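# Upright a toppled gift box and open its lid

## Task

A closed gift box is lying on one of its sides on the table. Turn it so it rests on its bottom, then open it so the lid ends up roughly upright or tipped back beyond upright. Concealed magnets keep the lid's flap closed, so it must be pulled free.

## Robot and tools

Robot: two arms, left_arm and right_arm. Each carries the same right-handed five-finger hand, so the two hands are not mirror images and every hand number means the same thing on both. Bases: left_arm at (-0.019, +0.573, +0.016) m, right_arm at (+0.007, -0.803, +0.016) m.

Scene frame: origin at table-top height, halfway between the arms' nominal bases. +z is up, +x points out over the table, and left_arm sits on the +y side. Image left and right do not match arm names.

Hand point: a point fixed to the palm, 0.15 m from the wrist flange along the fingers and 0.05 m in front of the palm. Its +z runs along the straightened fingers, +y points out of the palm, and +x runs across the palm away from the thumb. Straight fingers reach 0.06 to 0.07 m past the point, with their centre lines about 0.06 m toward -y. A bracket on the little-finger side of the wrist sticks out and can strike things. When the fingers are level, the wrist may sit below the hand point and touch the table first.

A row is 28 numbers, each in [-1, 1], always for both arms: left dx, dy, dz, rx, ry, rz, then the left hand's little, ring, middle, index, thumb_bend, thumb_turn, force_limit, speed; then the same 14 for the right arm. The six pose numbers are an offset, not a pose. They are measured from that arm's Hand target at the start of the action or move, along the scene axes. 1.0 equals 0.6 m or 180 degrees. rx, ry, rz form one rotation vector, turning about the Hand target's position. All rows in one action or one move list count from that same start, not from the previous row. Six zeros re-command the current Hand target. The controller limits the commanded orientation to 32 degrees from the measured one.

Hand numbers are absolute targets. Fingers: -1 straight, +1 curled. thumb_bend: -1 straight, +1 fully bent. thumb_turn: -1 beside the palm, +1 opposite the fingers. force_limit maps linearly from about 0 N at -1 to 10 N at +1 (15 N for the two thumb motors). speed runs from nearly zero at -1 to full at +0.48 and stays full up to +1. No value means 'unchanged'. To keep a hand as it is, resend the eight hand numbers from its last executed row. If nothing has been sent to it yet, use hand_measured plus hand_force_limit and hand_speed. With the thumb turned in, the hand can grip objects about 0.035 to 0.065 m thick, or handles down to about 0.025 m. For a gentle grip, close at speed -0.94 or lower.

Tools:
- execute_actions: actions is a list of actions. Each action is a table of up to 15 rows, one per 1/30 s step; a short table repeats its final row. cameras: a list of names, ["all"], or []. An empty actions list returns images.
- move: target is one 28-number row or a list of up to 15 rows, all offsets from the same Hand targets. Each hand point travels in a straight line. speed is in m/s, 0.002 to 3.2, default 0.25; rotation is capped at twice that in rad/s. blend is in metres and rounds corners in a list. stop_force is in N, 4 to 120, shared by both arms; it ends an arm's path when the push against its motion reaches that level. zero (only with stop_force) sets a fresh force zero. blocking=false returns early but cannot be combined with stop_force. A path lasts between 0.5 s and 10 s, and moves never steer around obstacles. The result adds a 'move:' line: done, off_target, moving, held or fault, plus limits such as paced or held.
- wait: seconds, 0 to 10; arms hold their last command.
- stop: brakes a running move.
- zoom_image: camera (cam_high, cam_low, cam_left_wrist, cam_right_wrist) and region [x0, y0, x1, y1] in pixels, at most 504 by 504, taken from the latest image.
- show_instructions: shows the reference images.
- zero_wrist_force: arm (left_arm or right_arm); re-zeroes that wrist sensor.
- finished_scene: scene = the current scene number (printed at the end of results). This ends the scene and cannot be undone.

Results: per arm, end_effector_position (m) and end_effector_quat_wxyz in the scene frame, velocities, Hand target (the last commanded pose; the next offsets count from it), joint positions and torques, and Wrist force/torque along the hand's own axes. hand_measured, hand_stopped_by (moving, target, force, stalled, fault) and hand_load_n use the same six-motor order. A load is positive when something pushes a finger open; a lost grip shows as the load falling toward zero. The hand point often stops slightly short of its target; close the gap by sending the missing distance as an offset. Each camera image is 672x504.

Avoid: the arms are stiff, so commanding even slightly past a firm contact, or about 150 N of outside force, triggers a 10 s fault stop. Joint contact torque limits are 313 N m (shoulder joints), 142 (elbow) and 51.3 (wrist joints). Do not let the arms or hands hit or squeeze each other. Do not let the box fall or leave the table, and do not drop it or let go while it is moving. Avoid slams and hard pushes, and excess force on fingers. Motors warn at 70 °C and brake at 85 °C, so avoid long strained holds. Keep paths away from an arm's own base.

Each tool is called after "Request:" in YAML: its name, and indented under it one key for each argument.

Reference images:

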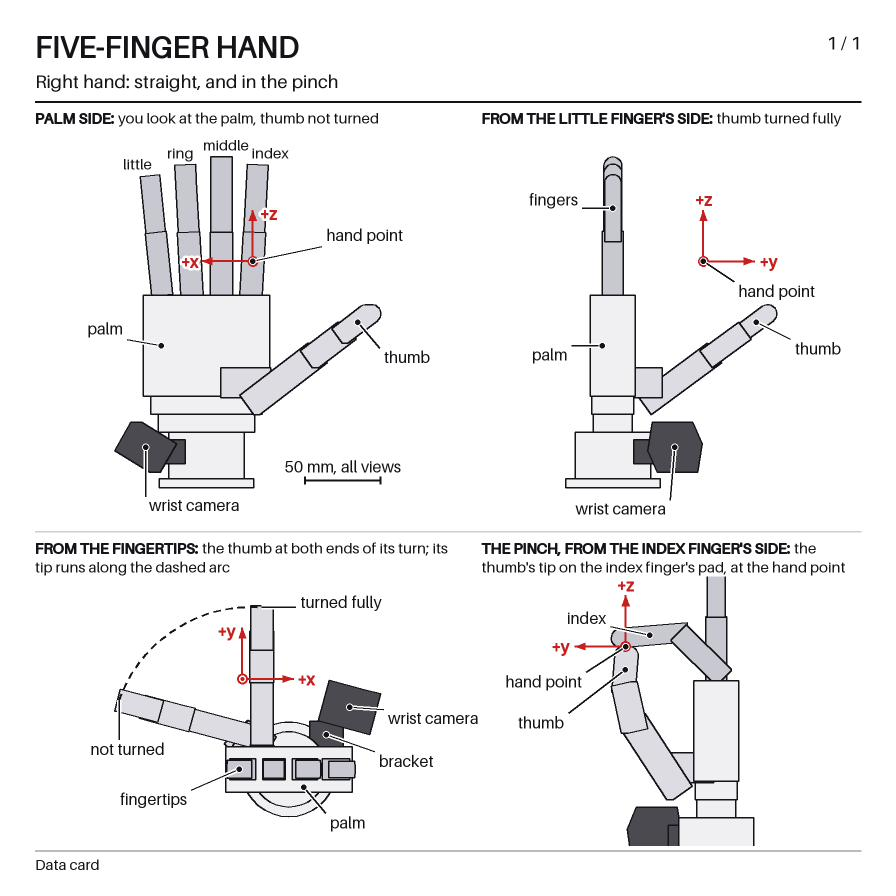

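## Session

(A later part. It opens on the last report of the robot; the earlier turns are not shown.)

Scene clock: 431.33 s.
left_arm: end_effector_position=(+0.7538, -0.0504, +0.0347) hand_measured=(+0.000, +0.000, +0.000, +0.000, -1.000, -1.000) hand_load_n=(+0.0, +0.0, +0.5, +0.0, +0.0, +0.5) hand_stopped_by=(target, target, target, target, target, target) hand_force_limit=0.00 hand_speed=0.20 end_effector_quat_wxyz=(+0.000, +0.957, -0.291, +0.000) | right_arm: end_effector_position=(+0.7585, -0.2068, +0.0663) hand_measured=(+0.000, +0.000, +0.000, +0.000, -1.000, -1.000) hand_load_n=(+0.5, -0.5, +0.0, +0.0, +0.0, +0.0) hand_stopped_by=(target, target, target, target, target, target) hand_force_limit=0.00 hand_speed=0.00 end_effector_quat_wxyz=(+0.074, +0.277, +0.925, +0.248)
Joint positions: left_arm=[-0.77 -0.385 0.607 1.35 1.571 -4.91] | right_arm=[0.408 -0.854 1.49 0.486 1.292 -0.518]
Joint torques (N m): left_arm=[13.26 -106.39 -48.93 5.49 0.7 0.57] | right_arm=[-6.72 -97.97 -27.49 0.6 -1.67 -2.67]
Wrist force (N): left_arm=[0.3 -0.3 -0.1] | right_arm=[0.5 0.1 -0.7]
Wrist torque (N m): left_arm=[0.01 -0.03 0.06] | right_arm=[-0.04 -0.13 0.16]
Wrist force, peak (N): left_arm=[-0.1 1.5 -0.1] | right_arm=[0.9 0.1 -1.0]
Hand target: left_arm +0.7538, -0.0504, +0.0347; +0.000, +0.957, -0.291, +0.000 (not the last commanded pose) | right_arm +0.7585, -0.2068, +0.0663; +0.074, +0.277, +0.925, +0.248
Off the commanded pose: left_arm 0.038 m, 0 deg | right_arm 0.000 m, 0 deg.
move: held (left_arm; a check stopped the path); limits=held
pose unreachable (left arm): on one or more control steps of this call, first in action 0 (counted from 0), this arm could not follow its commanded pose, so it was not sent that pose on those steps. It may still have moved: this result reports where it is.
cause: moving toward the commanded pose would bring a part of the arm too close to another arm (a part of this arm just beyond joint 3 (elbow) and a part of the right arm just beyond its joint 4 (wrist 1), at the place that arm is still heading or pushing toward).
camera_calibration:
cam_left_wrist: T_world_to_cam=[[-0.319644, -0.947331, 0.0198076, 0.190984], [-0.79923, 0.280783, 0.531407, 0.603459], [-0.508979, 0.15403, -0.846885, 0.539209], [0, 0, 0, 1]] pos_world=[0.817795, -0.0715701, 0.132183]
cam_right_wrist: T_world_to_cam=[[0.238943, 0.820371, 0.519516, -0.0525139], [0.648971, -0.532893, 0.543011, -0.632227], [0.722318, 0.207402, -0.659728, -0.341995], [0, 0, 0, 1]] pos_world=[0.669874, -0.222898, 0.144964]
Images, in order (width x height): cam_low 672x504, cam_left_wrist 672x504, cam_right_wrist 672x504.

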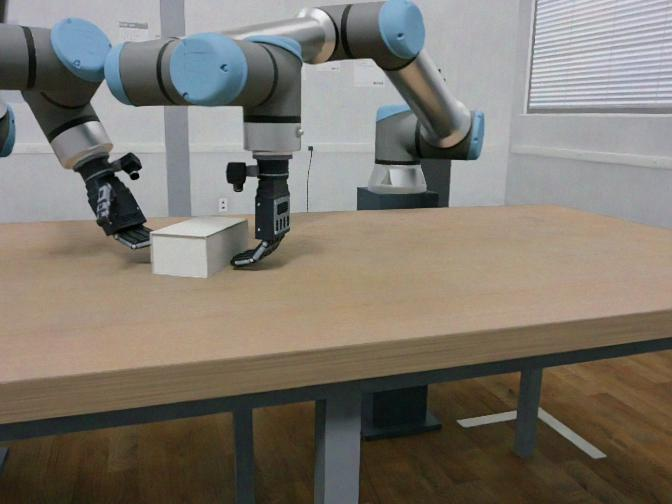

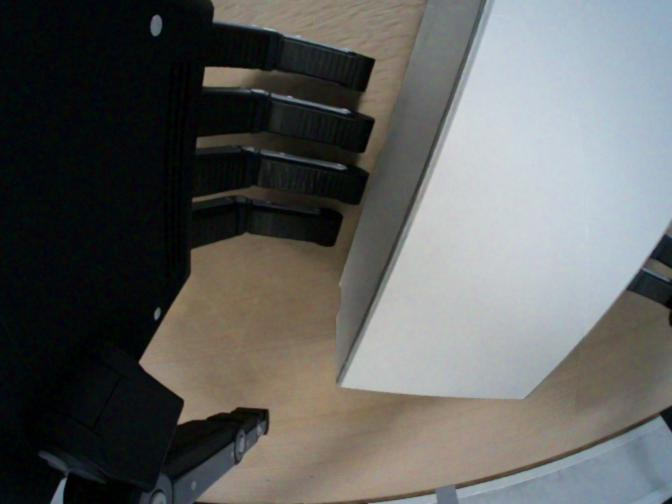

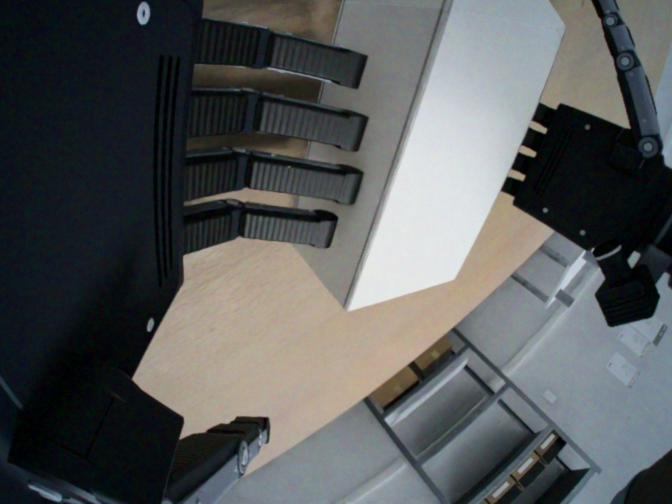

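Request:
move:
  target: [0,0,0,0,0,0,0,0,0,0,-1,-1,0,0.2,0.0275,0.042,0,0,0,0,0,0,0,0,-1,-1,0,0]
  speed: 0.03
  stop_force: 5
  cameras: ["cam_low","cam_left_wrist","cam_right_wrist"]

Request:
zoom_image:
  camera: "cam_low"
  region: [100, 170, 300, 310]

Request:
zoom_image:
  camera: "cam_left_wrist"
  region: [190, 0, 590, 400]

Scene clock: 436.63 s.
left_arm: end_effector_position=(+0.7538, -0.0504, +0.0347) hand_measured=(+0.000, +0.000, +0.000, +0.000, -1.000, -1.000) hand_load_n=(+0.0, +0.0, +0.0, +0.0, +0.0, +0.0) hand_stopped_by=(target, target, target, target, target, target) hand_force_limit=0.00 hand_speed=0.20 end_effector_quat_wxyz=(+0.000, +0.957, -0.291, +0.000) | right_arm: end_effector_position=(+0.7587, -0.2066, +0.0664) hand_measured=(+0.000, +0.000, +0.000, +0.000, -1.000, -1.000) hand_load_n=(+0.0, +0.0, +0.0, +0.0, +0.0, +0.0) hand_stopped_by=(target, target, target, target, target, target) hand_force_limit=0.00 hand_speed=0.00 end_effector_quat_wxyz=(+0.074, +0.277, +0.925, +0.248)
Joint positions: left_arm=[-0.77 -0.385 0.607 1.35 1.571 -4.91] | right_arm=[0.408 -0.854 1.489 0.486 1.292 -0.518]
Joint torques (N m): left_arm=[14.68 -110.04 -38.24 3.94 0.64 1.64] | right_arm=[-1.94 -88 -28.38 2.97 -0.92 -1.23]
Wrist force (N): left_arm=[-0.1 -0.3 0.0] | right_arm=[0.4 0.3 -0.6]
Wrist torque (N m): left_arm=[0.00 0.04 0.03] | right_arm=[-0.03 -0.12 0.16]
Wrist force, peak (N): left_arm=[-0.5 -0.1 0.2] | right_arm=[0.5 1.2 -0.3]
Hand target: left_arm +0.7538, -0.0504, +0.0347; +0.000, +0.957, -0.291, +0.000 | right_arm +0.7587, -0.2066, +0.0664; +0.074, +0.277, +0.925, +0.248 (not the last commanded pose)
Off the commanded pose: left_arm 0.000 m, 0 deg | right_arm 0.030 m, 0 deg.
move: held (right_arm; a check stopped the path); limits=held
pose unreachable (right arm): on one or more control steps of this call, first in action 0 (counted from 0), this arm could not follow its commanded pose, so it was not sent that pose on those steps. It may still have moved: this result reports where it is.
cause: moving toward the commanded pose would bring a part of the arm too close to another arm (a part of this arm just beyond joint 4 (wrist 1) and a part of the left arm just beyond its joint 3 (elbow), at the place that arm is still heading or pushing toward).
camera_calibration:
cam_left_wrist: T_world_to_cam=[[-0.319644, -0.947331, 0.0198076, 0.191016], [-0.79923, 0.280783, 0.531407, 0.603538], [-0.508979, 0.15403, -0.846885, 0.53926], [0, 0, 0, 1]] pos_world=[0.817895, -0.0715701, 0.132183]
cam_right_wrist: T_world_to_cam=[[0.238659, 0.820372, 0.519646, -0.0526039], [0.648949, -0.532814, 0.543116, -0.632286], [0.722432, 0.207604, -0.65954, -0.342173], [0, 0, 0, 1]] pos_world=[0.670073, -0.2227, 0.145063]
Images, in order (width x height): cam_low 672x504, cam_left_wrist 672x504, cam_right_wrist 672x504.

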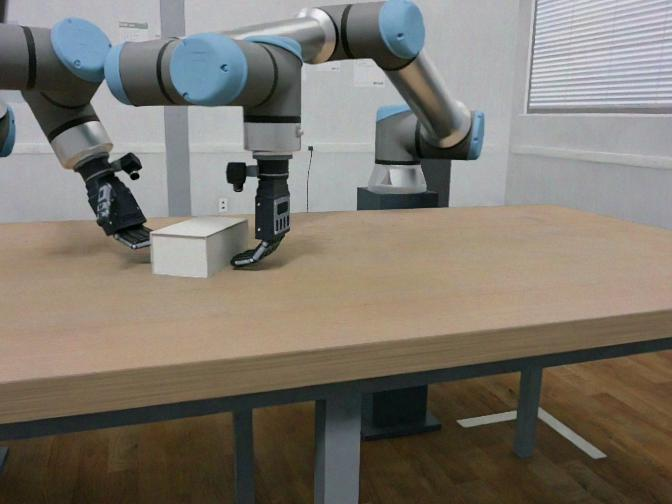

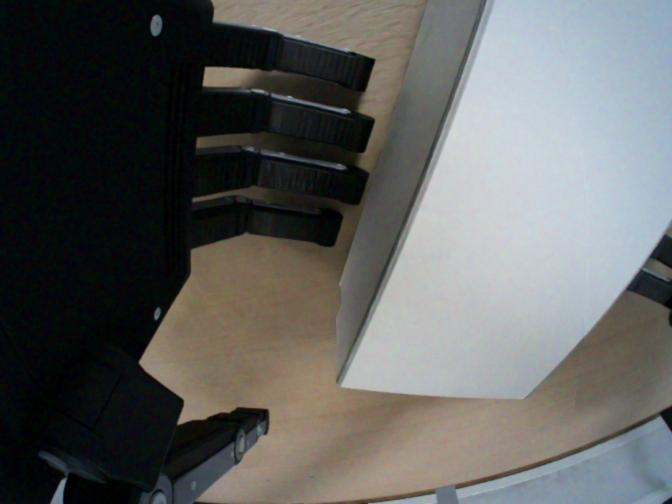

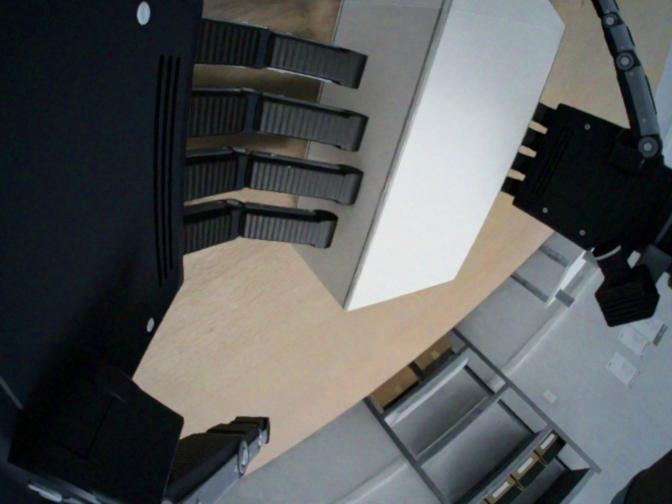

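Scaled by 2.520.

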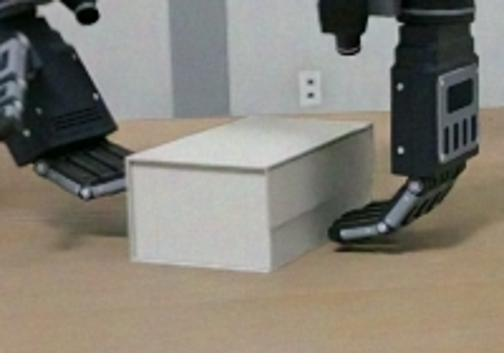

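Scaled by 1.260 from the camera's 672x504 image, which has a finer 960x720 frame.

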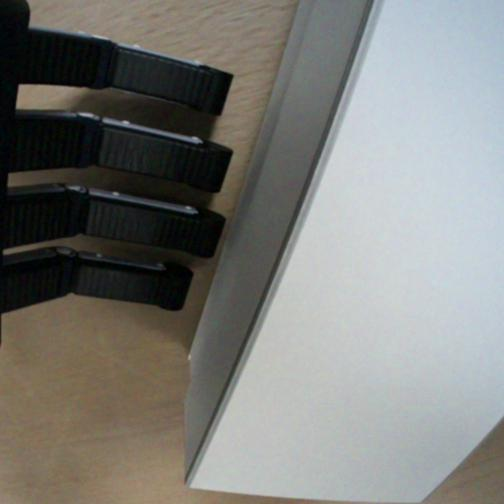

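Request:
move:
  target: [0.037,0.056,0.08,-0.139,0.0915,0,-0.4,-0.4,-0.4,-0.4,-1,-1,0,0.2,0,0,0,0,0,0,0,0,0,0,-1,-1,0,0]
  speed: 0.2

Request:
move:
  target: [0,0,-0.08,0,0,0,-0.4,-0.4,-0.4,-0.4,-1,-1,0,0.2,0,0,0,0,0,0,0,0,0,0,-1,-1,0,0]
  speed: 0.02
  stop_force: 4
  cameras: ["cam_low","cam_left_wrist"]

Request:
zoom_image:
  camera: "cam_low"
  region: [130, 170, 330, 310]

Scene clock: 447.30 s.
left_arm: end_effector_position=(+0.7761, -0.0167, +0.0827) hand_measured=(-0.400, -0.400, -0.400, -0.400, -1.000, -1.000) hand_load_n=(+0.0, +0.0, +0.0, +0.0, +0.0, +0.0) hand_stopped_by=(target, target, target, target, target, target) hand_force_limit=0.00 hand_speed=0.20 end_effector_quat_wxyz=(+0.248, +0.924, -0.281, -0.073) | right_arm: end_effector_position=(+0.7587, -0.2066, +0.0664) hand_measured=(+0.000, +0.000, +0.000, +0.000, -1.000, -1.000) hand_load_n=(+0.0, +0.0, +0.5, +0.0, +0.0, +0.0) hand_stopped_by=(target, target, target, target, target, target) hand_force_limit=0.00 hand_speed=0.00 end_effector_quat_wxyz=(+0.074, +0.277, +0.925, +0.248)
Joint positions: left_arm=[-0.607 -0.353 0.569 1.331 2.093 -4.754] | right_arm=[0.408 -0.854 1.489 0.486 1.292 -0.518]
Joint torques (N m): left_arm=[-9.54 -123.96 -26.51 1.66 2.34 -1.56] | right_arm=[-5.93 -96.12 -27.32 5.19 -1.12 -1.99]
Wrist force (N): left_arm=[-0.3 0.6 0.3] | right_arm=[0.4 0.0 -0.7]
Wrist torque (N m): left_arm=[0.02 0.01 0.01] | right_arm=[-0.07 -0.12 0.15]
Wrist force, peak (N): left_arm=[-2.5 20.9 -37.7] | right_arm=[0.8 0.2 -0.9]
Hand target: left_arm +0.7760, -0.0168, +0.0827; +0.248, +0.924, -0.281, -0.073 | right_arm +0.7587, -0.2066, +0.0664; +0.074, +0.277, +0.925, +0.248
Off the commanded pose: left_arm 0.000 m, 0 deg | right_arm 0.000 m, 0 deg.
move: done

Scene clock: 449.83 s.
left_arm: end_effector_position=(+0.7760, -0.0168, +0.0561) hand_measured=(-0.400, -0.400, -0.400, -0.400, -1.000, -1.000) hand_load_n=(+0.0, +0.0, -4.0, +0.0, +0.0, +0.0) hand_stopped_by=(target, target, target, target, target, target) hand_force_limit=0.00 hand_speed=0.20 end_effector_quat_wxyz=(+0.248, +0.924, -0.281, -0.073) | right_arm: end_effector_position=(+0.7587, -0.2066, +0.0664) hand_measured=(+0.000, +0.000, +0.000, +0.000, -1.000, -1.000) hand_load_n=(+0.0, +0.0, +0.0, +0.0, +0.0, +0.0) hand_stopped_by=(target, target, target, target, target, target) hand_force_limit=0.00 hand_speed=0.00 end_effector_quat_wxyz=(+0.074, +0.277, +0.925, +0.248)
Joint positions: left_arm=[-0.607 -0.335 0.58 1.302 2.094 -4.754] | right_arm=[0.408 -0.854 1.489 0.486 1.292 -0.518]
Joint torques (N m): left_arm=[-14.54 -121.85 -48.84 5.41 0.29 -1.5] | right_arm=[-5.72 -97.23 -28.13 5.26 -1.02 -2.02]
Wrist force (N): left_arm=[-0.1 1.9 -2.0] | right_arm=[0.3 0.2 -0.8]
Wrist torque (N m): left_arm=[-0.06 0.10 0.04] | right_arm=[-0.03 -0.09 0.15]
Wrist force, peak (N): left_arm=[-0.3 -0.3 -10.6] | right_arm=[1.0 0.1 -0.8]
Hand target: left_arm +0.7760, -0.0168, +0.0561; +0.248, +0.924, -0.281, -0.073 (not the last commanded pose) | right_arm +0.7587, -0.2066, +0.0664; +0.074, +0.277, +0.925, +0.248
Off the commanded pose: left_arm 0.021 m, 0 deg | right_arm 0.000 m, 0 deg.
move: contact (left_arm)
camera_calibration:
cam_left_wrist: T_world_to_cam=[[-0.243113, -0.831186, 0.500026, 0.145161], [-0.63823, 0.525258, 0.562821, 0.477741], [-0.730451, -0.182303, -0.658184, 0.719148], [0, 0, 0, 1]] pos_world=[0.865502, 0.000821599, 0.131866]
Images, in order (width x height): cam_low 672x504, cam_left_wrist 672x504.

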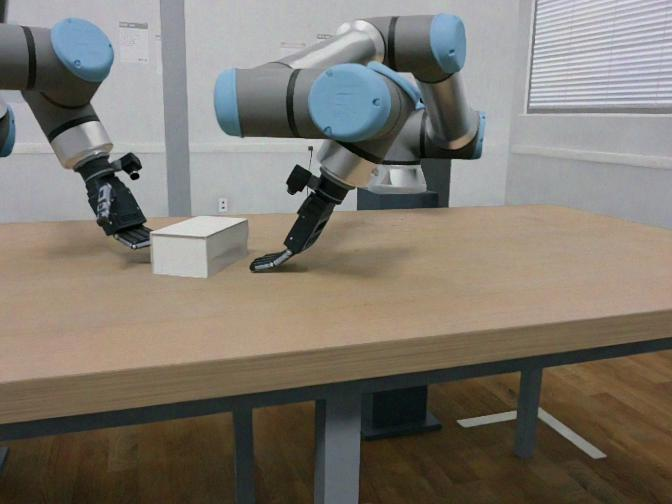

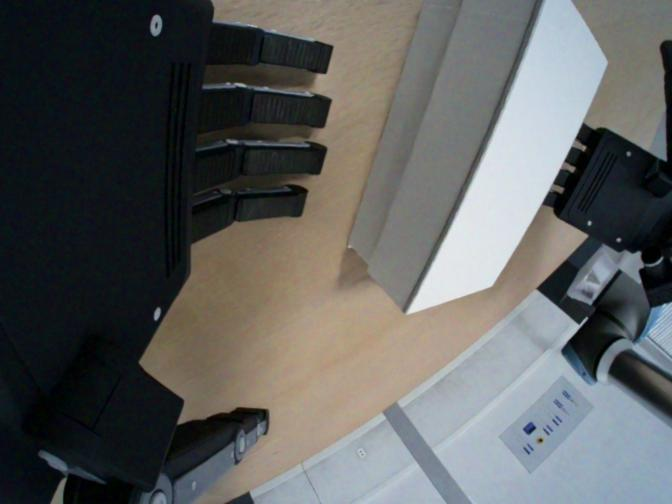

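Scaled by 2.520.

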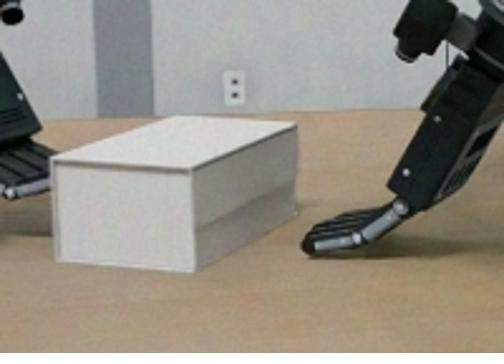

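Request:
move:
  target:
    - [0,0,0.007,0,0,0,-0.4,-0.4,-0.4,-0.4,-1,-1,0,0.2,0,0,0,0,0,0,0,0,0,0,-1,-1,0,0]
    - [-0.032,-0.049,0.007,0,0,0,-0.4,-0.4,-0.4,-0.4,-1,-1,0,0.2,0,0,0,0,0,0,0,0,0,0,-1,-1,0,0]
  speed: 0.06

Request:
move:
  target: [-0.037,-0.056,0,0,0,0,-0.4,-0.4,-0.4,-0.4,-1,-1,0,0.2,0,0,0,0,0,0,0,0,0,0,-1,-1,0,0]
  speed: 0.025
  stop_force: 6
  cameras: ["cam_low","cam_left_wrist"]

Request:
zoom_image:
  camera: "cam_low"
  region: [130, 170, 330, 310]

Request:
zoom_image:
  camera: "cam_left_wrist"
  region: [190, 0, 590, 400]

Scene clock: 456.60 s.
left_arm: end_effector_position=(+0.7567, -0.0463, +0.0603) hand_measured=(-0.400, -0.400, -0.400, -0.400, -1.000, -1.000) hand_load_n=(+0.0, +0.0, +0.0, +0.5, +0.0, +0.0) hand_stopped_by=(target, target, target, target, target, target) hand_force_limit=0.00 hand_speed=0.20 end_effector_quat_wxyz=(+0.248, +0.924, -0.281, -0.073) | right_arm: end_effector_position=(+0.7587, -0.2066, +0.0664) hand_measured=(+0.000, +0.000, +0.000, +0.000, -1.000, -1.000) hand_load_n=(+0.0, +0.5, +0.0, +0.0, +0.0, +0.0) hand_stopped_by=(target, target, target, target, target, target) hand_force_limit=0.00 hand_speed=0.00 end_effector_quat_wxyz=(+0.074, +0.277, +0.925, +0.248)
Joint positions: left_arm=[-0.642 -0.351 0.6 1.277 2.092 -4.794] | right_arm=[0.408 -0.854 1.489 0.486 1.292 -0.518]
Joint torques (N m): left_arm=[16.42 -107.21 -45.57 6.15 -0.65 3.26] | right_arm=[-6.74 -95.32 -27.22 5.28 -1.05 -2.15]
Wrist force (N): left_arm=[-0.3 0.4 0.4] | right_arm=[0.4 0.2 -0.9]
Wrist torque (N m): left_arm=[-0.01 0.00 0.10] | right_arm=[-0.02 -0.11 0.15]
Wrist force, peak (N): left_arm=[-0.3 2.2 -2.2] | right_arm=[0.5 0.3 -1.1]
Hand target: left_arm +0.7568, -0.0462, +0.0603; +0.248, +0.924, -0.281, -0.073 | right_arm +0.7587, -0.2066, +0.0664; +0.074, +0.277, +0.925, +0.248
Off the commanded pose: left_arm 0.000 m, 0 deg | right_arm 0.000 m, 0 deg.
move: done

Scene clock: 457.60 s.
left_arm: end_effector_position=(+0.7548, -0.0493, +0.0604) hand_measured=(-0.400, -0.400, -0.400, -0.400, -1.000, -1.000) hand_load_n=(+0.0, +0.0, +0.5, +0.0, +0.0, +0.0) hand_stopped_by=(target, target, target, target, target, target) hand_force_limit=0.00 hand_speed=0.20 end_effector_quat_wxyz=(+0.248, +0.924, -0.281, -0.073) | right_arm: end_effector_position=(+0.7587, -0.2066, +0.0664) hand_measured=(+0.000, +0.000, +0.000, +0.000, -1.000, -1.000) hand_load_n=(+0.0, +0.0, -2.0, +0.0, +0.0, +0.0) hand_stopped_by=(target, target, target, target, target, target) hand_force_limit=0.00 hand_speed=0.00 end_effector_quat_wxyz=(+0.074, +0.277, +0.925, +0.248)
Joint positions: left_arm=[-0.645 -0.352 0.602 1.275 2.092 -4.798] | right_arm=[0.408 -0.854 1.489 0.486 1.292 -0.518]
Joint torques (N m): left_arm=[10.83 -103.47 -51.68 4.91 4.07 0.52] | right_arm=[12.8 -94.38 -36.04 0.72 -0.99 -2.37]
Wrist force (N): left_arm=[-3.2 -2.4 -2.4] | right_arm=[-1.5 -2.8 -4.0]
Wrist torque (N m): left_arm=[0.16 -0.06 -0.12] | right_arm=[0.02 -0.10 0.11]
Wrist force, peak (N): left_arm=[-5.6 -7.6 -8.2] | right_arm=[-5.0 -8.1 -10.6]
Hand target: left_arm +0.7548, -0.0493, +0.0604; +0.248, +0.924, -0.281, -0.073 (not the last commanded pose) | right_arm +0.7587, -0.2066, +0.0664; +0.074, +0.277, +0.925, +0.248
Off the commanded pose: left_arm 0.037 m, 0 deg | right_arm 0.000 m, 0 deg.
move: contact (left_arm)
camera_calibration:
cam_left_wrist: T_world_to_cam=[[-0.243149, -0.831195, 0.499994, 0.110845], [-0.638271, 0.525248, 0.562783, 0.479009], [-0.730403, -0.182291, -0.658241, 0.700452], [0, 0, 0, 1]] pos_world=[0.844302, -0.0317783, 0.136066]
Images, in order (width x height): cam_low 672x504, cam_left_wrist 672x504.

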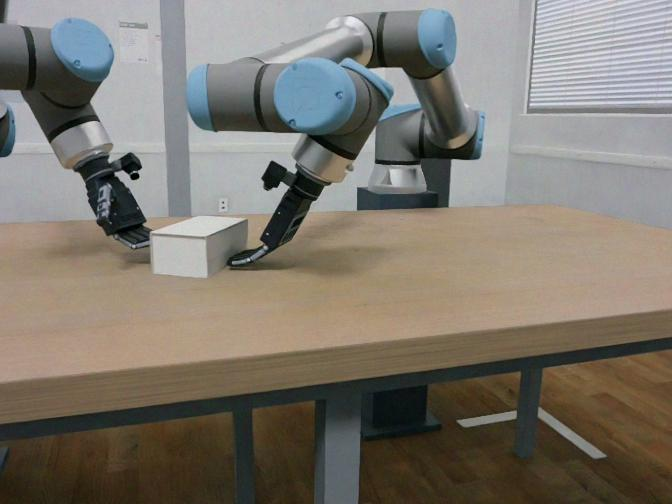

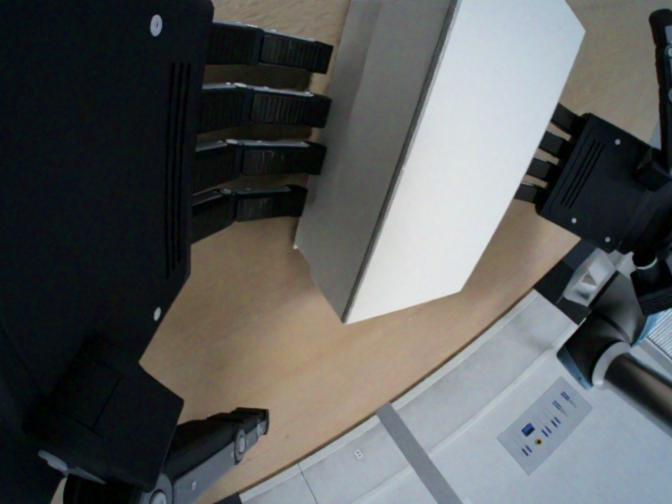

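Scaled by 2.520.

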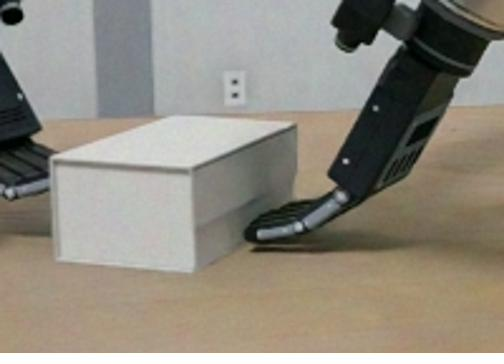

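Scaled by 1.260 from the camera's 672x504 image, which has a finer 960x720 frame.

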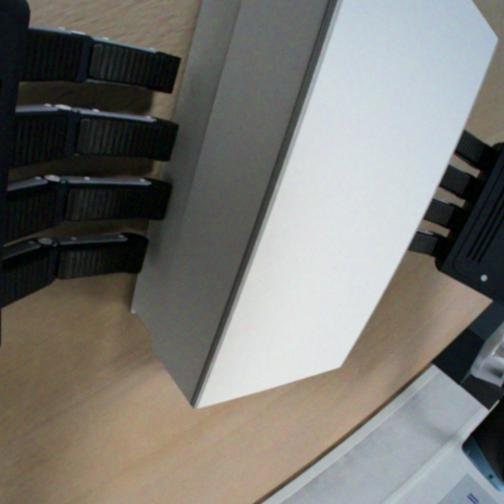

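Request:
move:
  target: [0,0,0.05,0,0,0,-0.4,-0.4,-0.4,-0.4,-1,-1,0,0.2,0,0,0,0,0,0,0,0,0,0,-1,-1,0,0]
  speed: 0.03
  cameras: ["cam_low","cam_left_wrist"]

Request:
zoom_image:
  camera: "cam_low"
  region: [130, 170, 330, 310]

Scene clock: 466.03 s.
left_arm: end_effector_position=(+0.7549, -0.0492, +0.0906) hand_measured=(-0.400, -0.400, -0.480, -0.400, -1.000, -1.000) hand_load_n=(+0.0, +0.0, +26.5, +0.0, +0.0, +0.0) hand_stopped_by=(target, target, target, target, target, target) hand_force_limit=0.00 hand_speed=0.20 end_effector_quat_wxyz=(+0.248, +0.924, -0.281, -0.073) | right_arm: end_effector_position=(+0.7587, -0.2066, +0.0664) hand_measured=(+0.000, +0.000, +0.002, +0.000, -1.000, -1.000) hand_load_n=(+0.0, +0.0, -12.5, +0.0, +0.0, +0.0) hand_stopped_by=(target, target, target, target, target, target) hand_force_limit=0.00 hand_speed=0.00 end_effector_quat_wxyz=(+0.074, +0.277, +0.925, +0.248)
Joint positions: left_arm=[-0.645 -0.372 0.589 1.308 2.092 -4.798] | right_arm=[0.408 -0.854 1.489 0.486 1.292 -0.518]
Joint torques (N m): left_arm=[-40.31 -111.92 -49.27 -1.26 11.05 -1.16] | right_arm=[12.38 -83.55 -42 0.21 -7.41 -2.22]
Wrist force (N): left_arm=[-13.8 -26.4 -8.4] | right_arm=[-12.9 -22.2 -19.6]
Wrist torque (N m): left_arm=[1.76 -0.61 -0.85] | right_arm=[0.17 0.02 -0.19]
Wrist force, peak (N): left_arm=[-13.7 -26.4 -8.5] | right_arm=[-12.9 -22.5 -20.1]
Hand target: left_arm +0.7548, -0.0493, +0.0904; +0.248, +0.924, -0.281, -0.073 | right_arm +0.7587, -0.2066, +0.0664; +0.074, +0.277, +0.925, +0.248
Off the commanded pose: left_arm 0.000 m, 0 deg | right_arm 0.000 m, 0 deg.
move: done
camera_calibration:
cam_left_wrist: T_world_to_cam=[[-0.243038, -0.83124, 0.499972, 0.095712], [-0.638382, 0.525137, 0.56276, 0.462063], [-0.730343, -0.182401, -0.658278, 0.72044], [0, 0, 0, 1]] pos_world=[0.844402, -0.0316775, 0.166366]
Images, in order (width x height): cam_low 672x504, cam_left_wrist 672x504.

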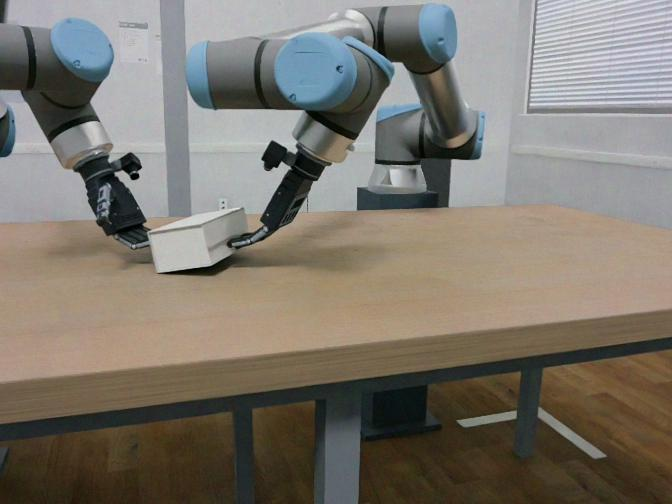

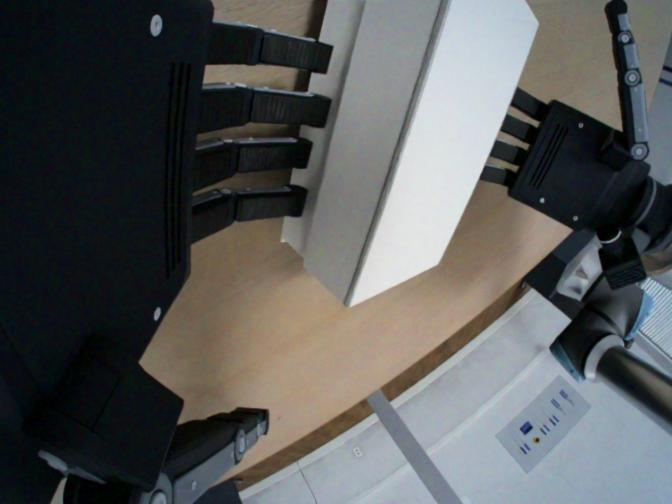

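Scaled by 2.520.

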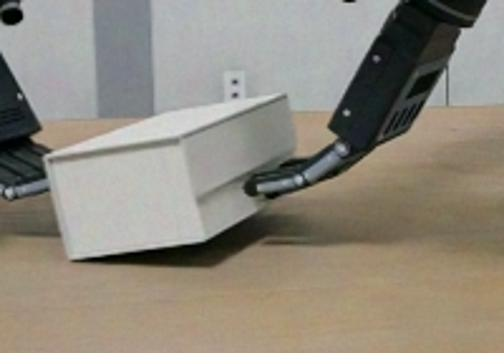

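Request:
move:
  target:
    - [0,0,-0.05,0,0,0,-0.4,-0.4,-0.4,-0.4,-1,-1,0,0.2,0,0,0,0,0,0,0,0,0,0,-1,-1,0,0]
    - [0.037,0.056,-0.05,0,0,0,-0.4,-0.4,-0.4,-0.4,-1,-1,0,0.2,-0.037,-0.056,0,0,0,0,0,0,0,0,-1,-1,0,0]
    - [0.037,0.056,0.03,0,0,0,-0.4,-0.4,-0.4,-0.4,-1,-1,0,0.2,-0.037,-0.056,0.25,0,0,0,0,0,0,0,-1,-1,0,0]
  speed: [0.04,0.1,0.2]
  cameras: ["all"]

Request:
zoom_image:
  camera: "cam_low"
  region: [130, 170, 330, 310]

Request:
zoom_image:
  camera: "cam_high"
  region: [250, 250, 350, 330]

Request:
zoom_image:
  camera: "cam_left_wrist"
  region: [250, 0, 610, 360]

Scene clock: 497.53 s.
left_arm: end_effector_position=(+0.7770, -0.0157, +0.1085) hand_measured=(-0.400, -0.400, -0.474, -0.400, -1.000, -1.000) hand_load_n=(+0.5, +0.0, +0.0, +0.5, +0.0, +0.5) hand_stopped_by=(target, target, target, target, target, target) hand_force_limit=0.00 hand_speed=0.20 end_effector_quat_wxyz=(+0.248, +0.924, -0.281, -0.073) | right_arm: end_effector_position=(+0.7365, -0.2401, +0.2164) hand_measured=(+0.000, +0.000, +0.000, +0.000, -1.000, -1.000) hand_load_n=(+0.0, +0.0, +0.0, +0.0, -0.5, +0.0) hand_stopped_by=(target, target, target, target, target, target) hand_force_limit=0.00 hand_speed=0.00 end_effector_quat_wxyz=(+0.074, +0.277, +0.925, +0.248)
Joint positions: left_arm=[-0.605 -0.368 0.552 1.363 2.094 -4.752] | right_arm=[0.377 -1.035 1.498 0.667 1.279 -0.547]
Joint torques (N m): left_arm=[-15.17 -103.38 -28.24 1.48 -0.54 -0.09] | right_arm=[-2.99 -65.76 -36.16 3.18 1.44 -2.18]
Wrist force (N): left_arm=[-0.9 1.8 -0.3] | right_arm=[-0.9 -0.1 -1.0]
Wrist torque (N m): left_arm=[0.24 0.11 0.04] | right_arm=[-0.03 0.12 0.08]
Wrist force, peak (N): left_arm=[-13.7 -26.4 -8.7] | right_arm=[-13.1 -22.8 -19.6]
Hand target: left_arm +0.7770, -0.0157, +0.1084; +0.248, +0.924, -0.281, -0.073 | right_arm +0.7365, -0.2402, +0.2164; +0.074, +0.277, +0.925, +0.248
Off the commanded pose: left_arm 0.000 m, 0 deg | right_arm 0.000 m, 0 deg.
move: done
camera_calibration:
cam_left_wrist: T_world_to_cam=[[-0.243178, -0.831184, 0.499998, 0.120095], [-0.638437, 0.525227, 0.562615, 0.448579], [-0.730249, -0.182402, -0.658382, 0.754413], [0, 0, 0, 1]] pos_world=[0.866503, 0.00182185, 0.184267]
cam_right_wrist: T_world_to_cam=[[0.238673, 0.820317, 0.519726, -0.0978171], [0.64889, -0.532892, 0.543109, -0.717177], [0.72248, 0.20762, -0.659483, -0.220294], [0, 0, 0, 1]] pos_world=[0.647873, -0.2562, 0.295063]

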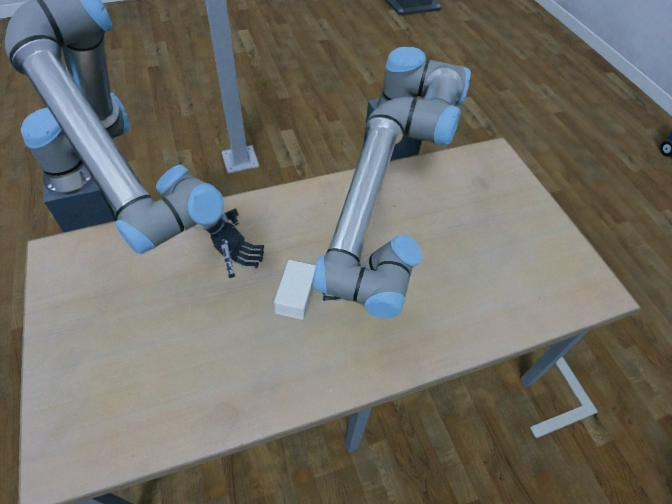

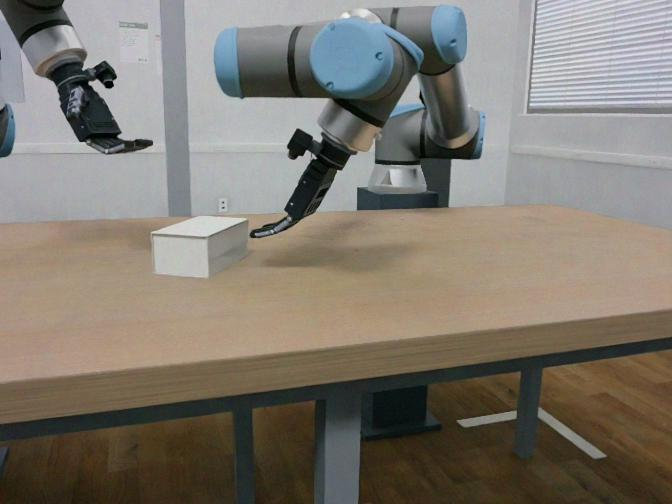

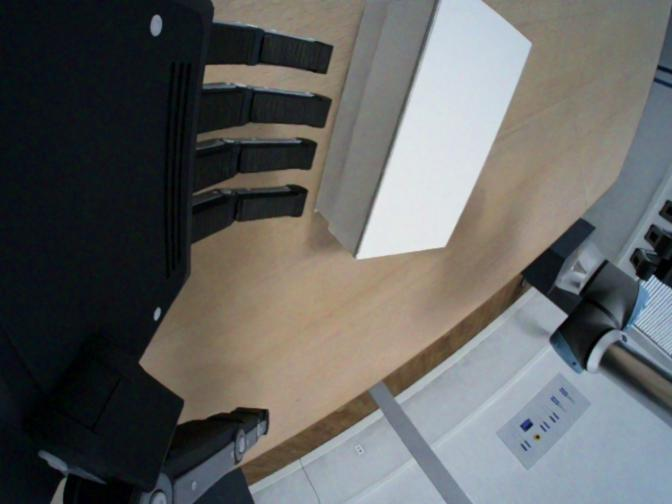

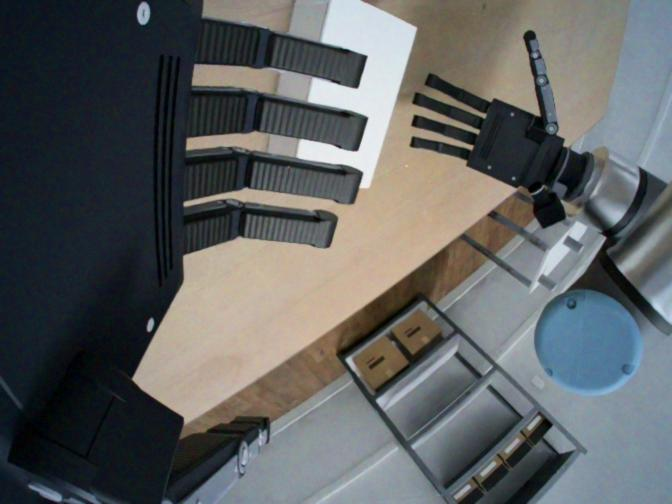

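Scaled by 2.520.

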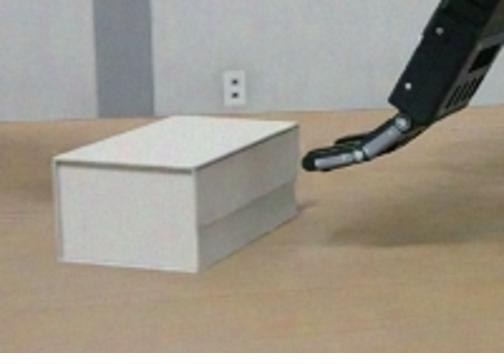

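Scaled by 5.040.

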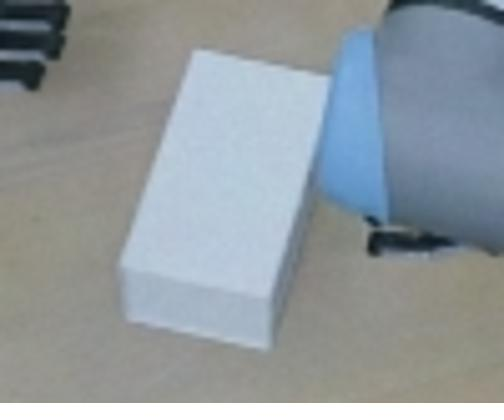

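Scaled by 1.400 from the camera's 672x504 image, which has a finer 960x720 frame.

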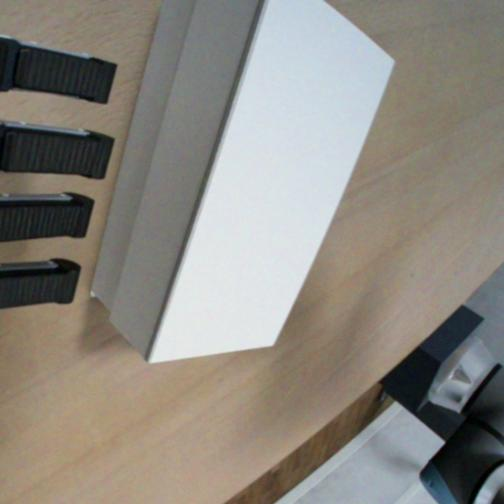

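Request:
move:
  target:
    - [0.015,-0.058,0,0,0,0.026,-0.4,-0.4,-0.4,-0.4,-1,-1,0,0.2,0.239,0.067,0.056,0,0,0.526,-1,-1,-1,-1,-1,-1,0,0]
    - [0.015,-0.058,0,0,0,0.026,-0.4,-0.4,-0.4,-0.4,-1,-1,0,0.2,0.184,0.117,-0.167,0,0,0.526,-1,-1,-1,-1,-1,-1,0,0]
  speed: 0.3
  blend: [0.02,0]
  cameras: ["all"]

Request:
zoom_image:
  camera: "cam_low"
  region: [130, 150, 330, 310]

Scene clock: 526.70 s.
left_arm: end_effector_position=(+0.7860, -0.0505, +0.1083) hand_measured=(-0.400, -0.400, -0.474, -0.400, -1.000, -1.000) hand_load_n=(+0.0, +0.0, +0.0, +0.0, +0.0, +0.0) hand_stopped_by=(target, target, target, target, target, target) hand_force_limit=0.00 hand_speed=0.20 end_effector_quat_wxyz=(+0.251, +0.935, -0.243, -0.063) | right_arm: end_effector_position=(+0.8444, -0.1713, +0.1160) hand_measured=(-1.000, -1.000, -1.000, -1.000, -1.000, -1.000) hand_load_n=(+0.0, +0.0, +0.0, +0.5, +0.0, +0.0) hand_stopped_by=(target, target, target, target, target, target) hand_force_limit=0.00 hand_speed=0.00 end_effector_quat_wxyz=(-0.078, -0.466, +0.850, +0.233)
Joint positions: left_arm=[-0.627 -0.344 0.492 1.34 2.088 -4.871] | right_arm=[0.314 -0.095 0.035 1.891 1.144 -2.319]
Joint torques (N m): left_arm=[7.86 -122.14 -28.86 4.97 0.92 2.29] | right_arm=[-5.01 -107.1 -48.28 7.16 -2.12 2.64]
Wrist force (N): left_arm=[-1.0 1.8 -0.2] | right_arm=[-1.7 0.9 0.0]
Wrist torque (N m): left_arm=[0.24 0.13 0.13] | right_arm=[0.11 0.16 -0.02]
Wrist force, peak (N): left_arm=[-0.9 2.1 -0.3] | right_arm=[-1.9 0.7 -3.4]
Hand target: left_arm +0.7860, -0.0505, +0.1084; +0.251, +0.935, -0.243, -0.063 | right_arm +0.8469, -0.1700, +0.1162; -0.132, -0.493, +0.831, +0.222
Off the commanded pose: left_arm 0.000 m, 0 deg | right_arm 0.003 m, 7 deg.
elbow stopped short (right arm): the move would have taken joint 3 (elbow) straighter than the controller allows.
move: off_target (right_arm)
camera_calibration:
cam_left_wrist: T_world_to_cam=[[-0.174523, -0.848263, 0.499991, 0.0386039], [-0.679033, 0.471408, 0.562752, 0.501878], [-0.713061, -0.241297, -0.65827, 0.737996], [0, 0, 0, 1]] pos_world=[0.873765, -0.0257669, 0.184066]
cam_right_wrist: T_world_to_cam=[[-0.855451, 0.219542, 0.469047, 0.699], [0.494446, 0.615616, 0.613629, -0.376952], [-0.154036, 0.756848, -0.635181, 0.452686], [0, 0, 0, 1]] pos_world=[0.854072, -0.264016, 0.190982]

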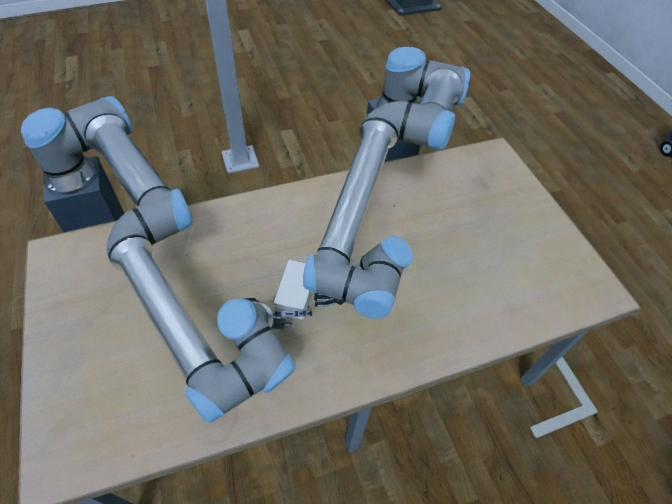

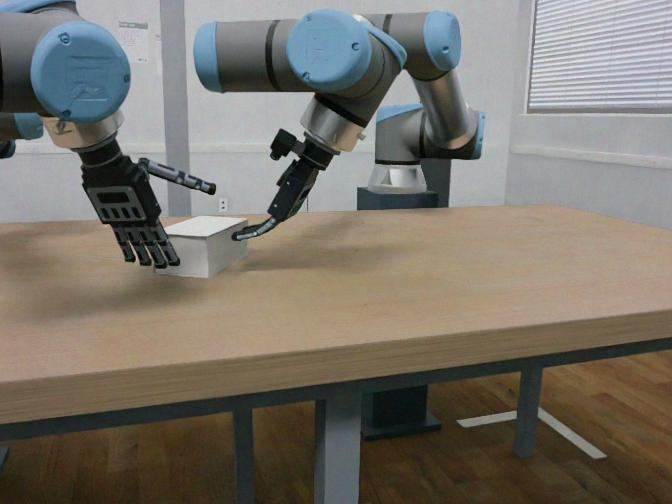

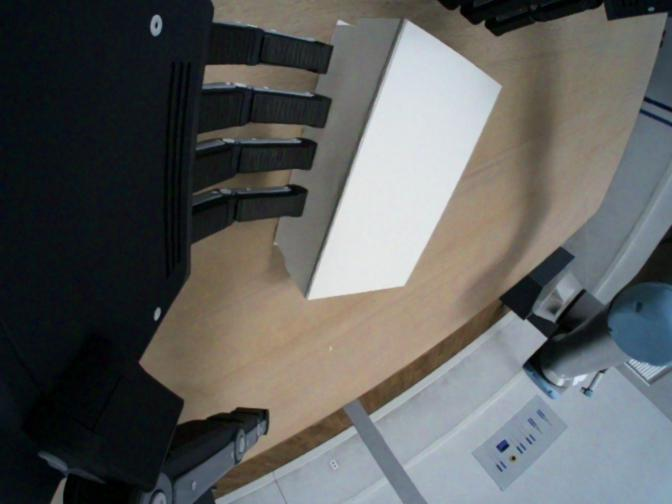

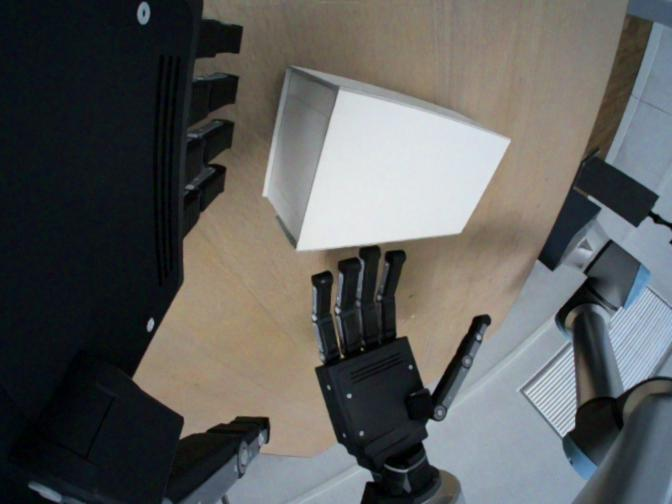

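Scaled by 2.520.

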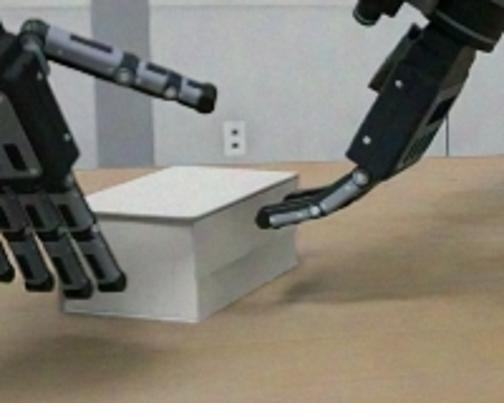

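Request:
move:
  target: [0,0,0,0,0,0,-0.4,-0.4,-0.4,-0.4,-1,-1,0,0.2,0,0,-0.02,0,0,0,-1,-1,-1,-1,-1,-1,0,0]
  speed: 0.05

Request:
move:
  target: [0,0,0,0,0,0,-0.4,-0.4,-0.4,-0.4,-1,-1,0,0.2,-0.05,0.028,0,0,0,0,-1,-1,-1,-1,-1,-1,0,0]
  speed: 0.03
  stop_force: 4
  cameras: ["cam_low","cam_right_wrist"]

Request:
zoom_image:
  camera: "cam_low"
  region: [130, 150, 330, 310]

Request:
zoom_image:
  camera: "cam_right_wrist"
  region: [150, 0, 510, 270]

Scene clock: 533.77 s.
left_arm: end_effector_position=(+0.7860, -0.0505, +0.1084) hand_measured=(-0.400, -0.400, -0.474, -0.400, -1.000, -1.000) hand_load_n=(+0.0, +0.0, +0.0, +0.0, +0.0, +0.0) hand_stopped_by=(target, target, target, target, target, target) hand_force_limit=0.00 hand_speed=0.20 end_effector_quat_wxyz=(+0.251, +0.935, -0.243, -0.063) | right_arm: end_effector_position=(+0.8444, -0.1713, +0.1039) hand_measured=(-1.000, -1.000, -1.000, -1.000, -1.000, -1.000) hand_load_n=(+0.0, +0.0, +0.5, +0.0, +0.0, +0.0) hand_stopped_by=(target, target, target, target, target, target) hand_force_limit=0.00 hand_speed=0.00 end_effector_quat_wxyz=(-0.080, -0.467, +0.849, +0.232)
Joint positions: left_arm=[-0.627 -0.344 0.492 1.34 2.088 -4.871] | right_arm=[0.314 -0.084 0.035 1.884 1.146 -2.321]
Joint torques (N m): left_arm=[13.84 -123.7 -28.83 4.82 1.85 2.38] | right_arm=[10.35 -111.74 -43.89 3.21 -0.54 2.98]
Wrist force (N): left_arm=[-1.0 1.5 -0.1] | right_arm=[-1.8 0.5 -0.2]
Wrist torque (N m): left_arm=[0.19 0.13 0.11] | right_arm=[0.06 0.19 -0.03]
Wrist force, peak (N): left_arm=[-1.0 1.9 -0.2] | right_arm=[-2.0 0.8 -0.3]
Hand target: left_arm +0.7860, -0.0505, +0.1084; +0.251, +0.935, -0.243, -0.063 | right_arm +0.8469, -0.1700, +0.1042; -0.132, -0.493, +0.831, +0.222
Off the commanded pose: left_arm 0.000 m, 0 deg | right_arm 0.003 m, 7 deg.
elbow stopped short (right arm): the move would have taken joint 3 (elbow) straighter than the controller allows.
move: off_target (right_arm)

Scene clock: 536.83 s.
left_arm: end_effector_position=(+0.7860, -0.0505, +0.1084) hand_measured=(-0.400, -0.400, -0.474, -0.400, -1.000, -1.000) hand_load_n=(+0.0, +0.0, +0.0, +0.0, +0.0, +0.0) hand_stopped_by=(target, target, target, target, target, target) hand_force_limit=0.00 hand_speed=0.20 end_effector_quat_wxyz=(+0.251, +0.935, -0.243, -0.063) | right_arm: end_effector_position=(+0.8148, -0.1544, +0.1040) hand_measured=(-1.000, -1.000, -1.000, -1.000, -1.000, -1.000) hand_load_n=(+0.0, +0.0, +0.0, +0.0, +0.0, +0.0) hand_stopped_by=(target, target, target, target, target, target) hand_force_limit=0.00 hand_speed=0.00 end_effector_quat_wxyz=(-0.113, -0.483, +0.838, +0.227)
Joint positions: left_arm=[-0.627 -0.344 0.492 1.34 2.088 -4.871] | right_arm=[0.345 -0.077 0.035 1.937 1.167 -2.34]
Joint torques (N m): left_arm=[13.32 -124.07 -29 4.69 1.64 2.32] | right_arm=[-6.95 -110.31 -36.35 2.08 -2.29 1.11]
Wrist force (N): left_arm=[-0.9 1.7 -0.2] | right_arm=[-1.3 0.6 0.1]
Wrist torque (N m): left_arm=[0.23 0.12 0.12] | right_arm=[0.05 0.08 0.11]
Wrist force, peak (N): left_arm=[-1.2 1.9 -0.3] | right_arm=[-1.9 1.0 0.4]
Hand target: left_arm +0.7860, -0.0505, +0.1084; +0.251, +0.935, -0.243, -0.063 | right_arm +0.8169, -0.1532, +0.1042; -0.132, -0.493, +0.831, +0.222
Off the commanded pose: left_arm 0.000 m, 0 deg | right_arm 0.002 m, 3 deg.
elbow stopped short (right arm): the move would have taken joint 3 (elbow) straighter than the controller allows.
move: off_target (right_arm)
camera_calibration:
cam_right_wrist: T_world_to_cam=[[-0.844075, 0.18787, 0.502237, 0.657997], [0.48609, 0.663514, 0.568741, -0.346523], [-0.226392, 0.724192, -0.651377, 0.483301], [0, 0, 0, 1]] pos_world=[0.833255, -0.243698, 0.181423]
Images, in order (width x height): cam_low 672x504, cam_right_wrist 672x504.

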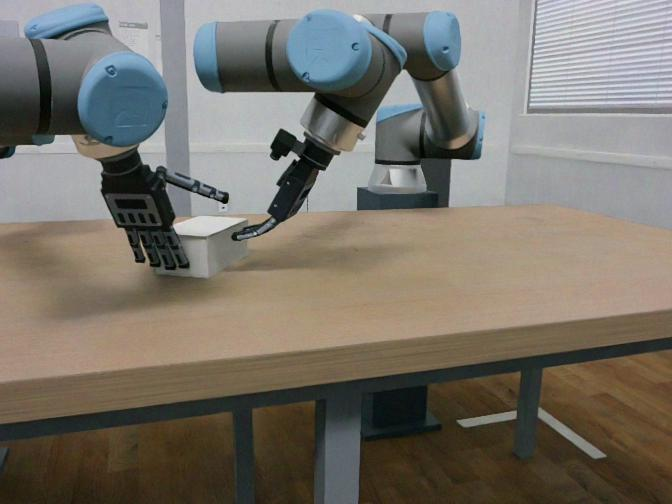

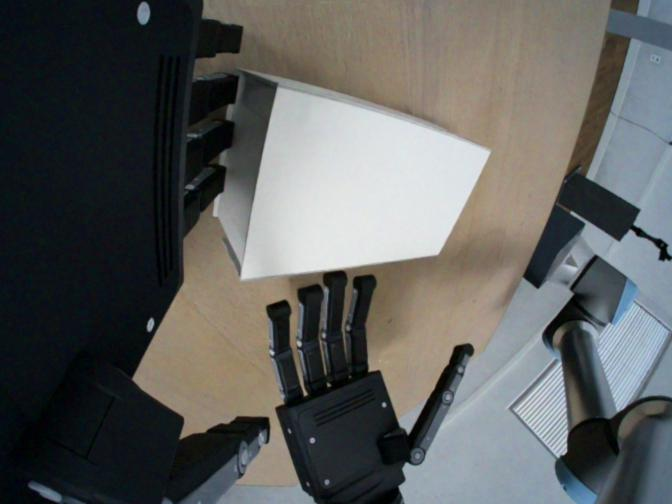

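Scaled by 2.520.

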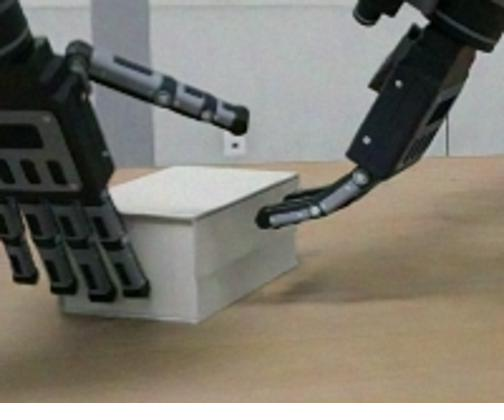

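Scaled by 1.400 from the camera's 672x504 image, which has a finer 960x720 frame.

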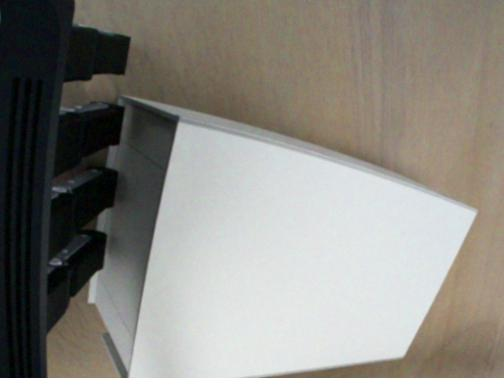

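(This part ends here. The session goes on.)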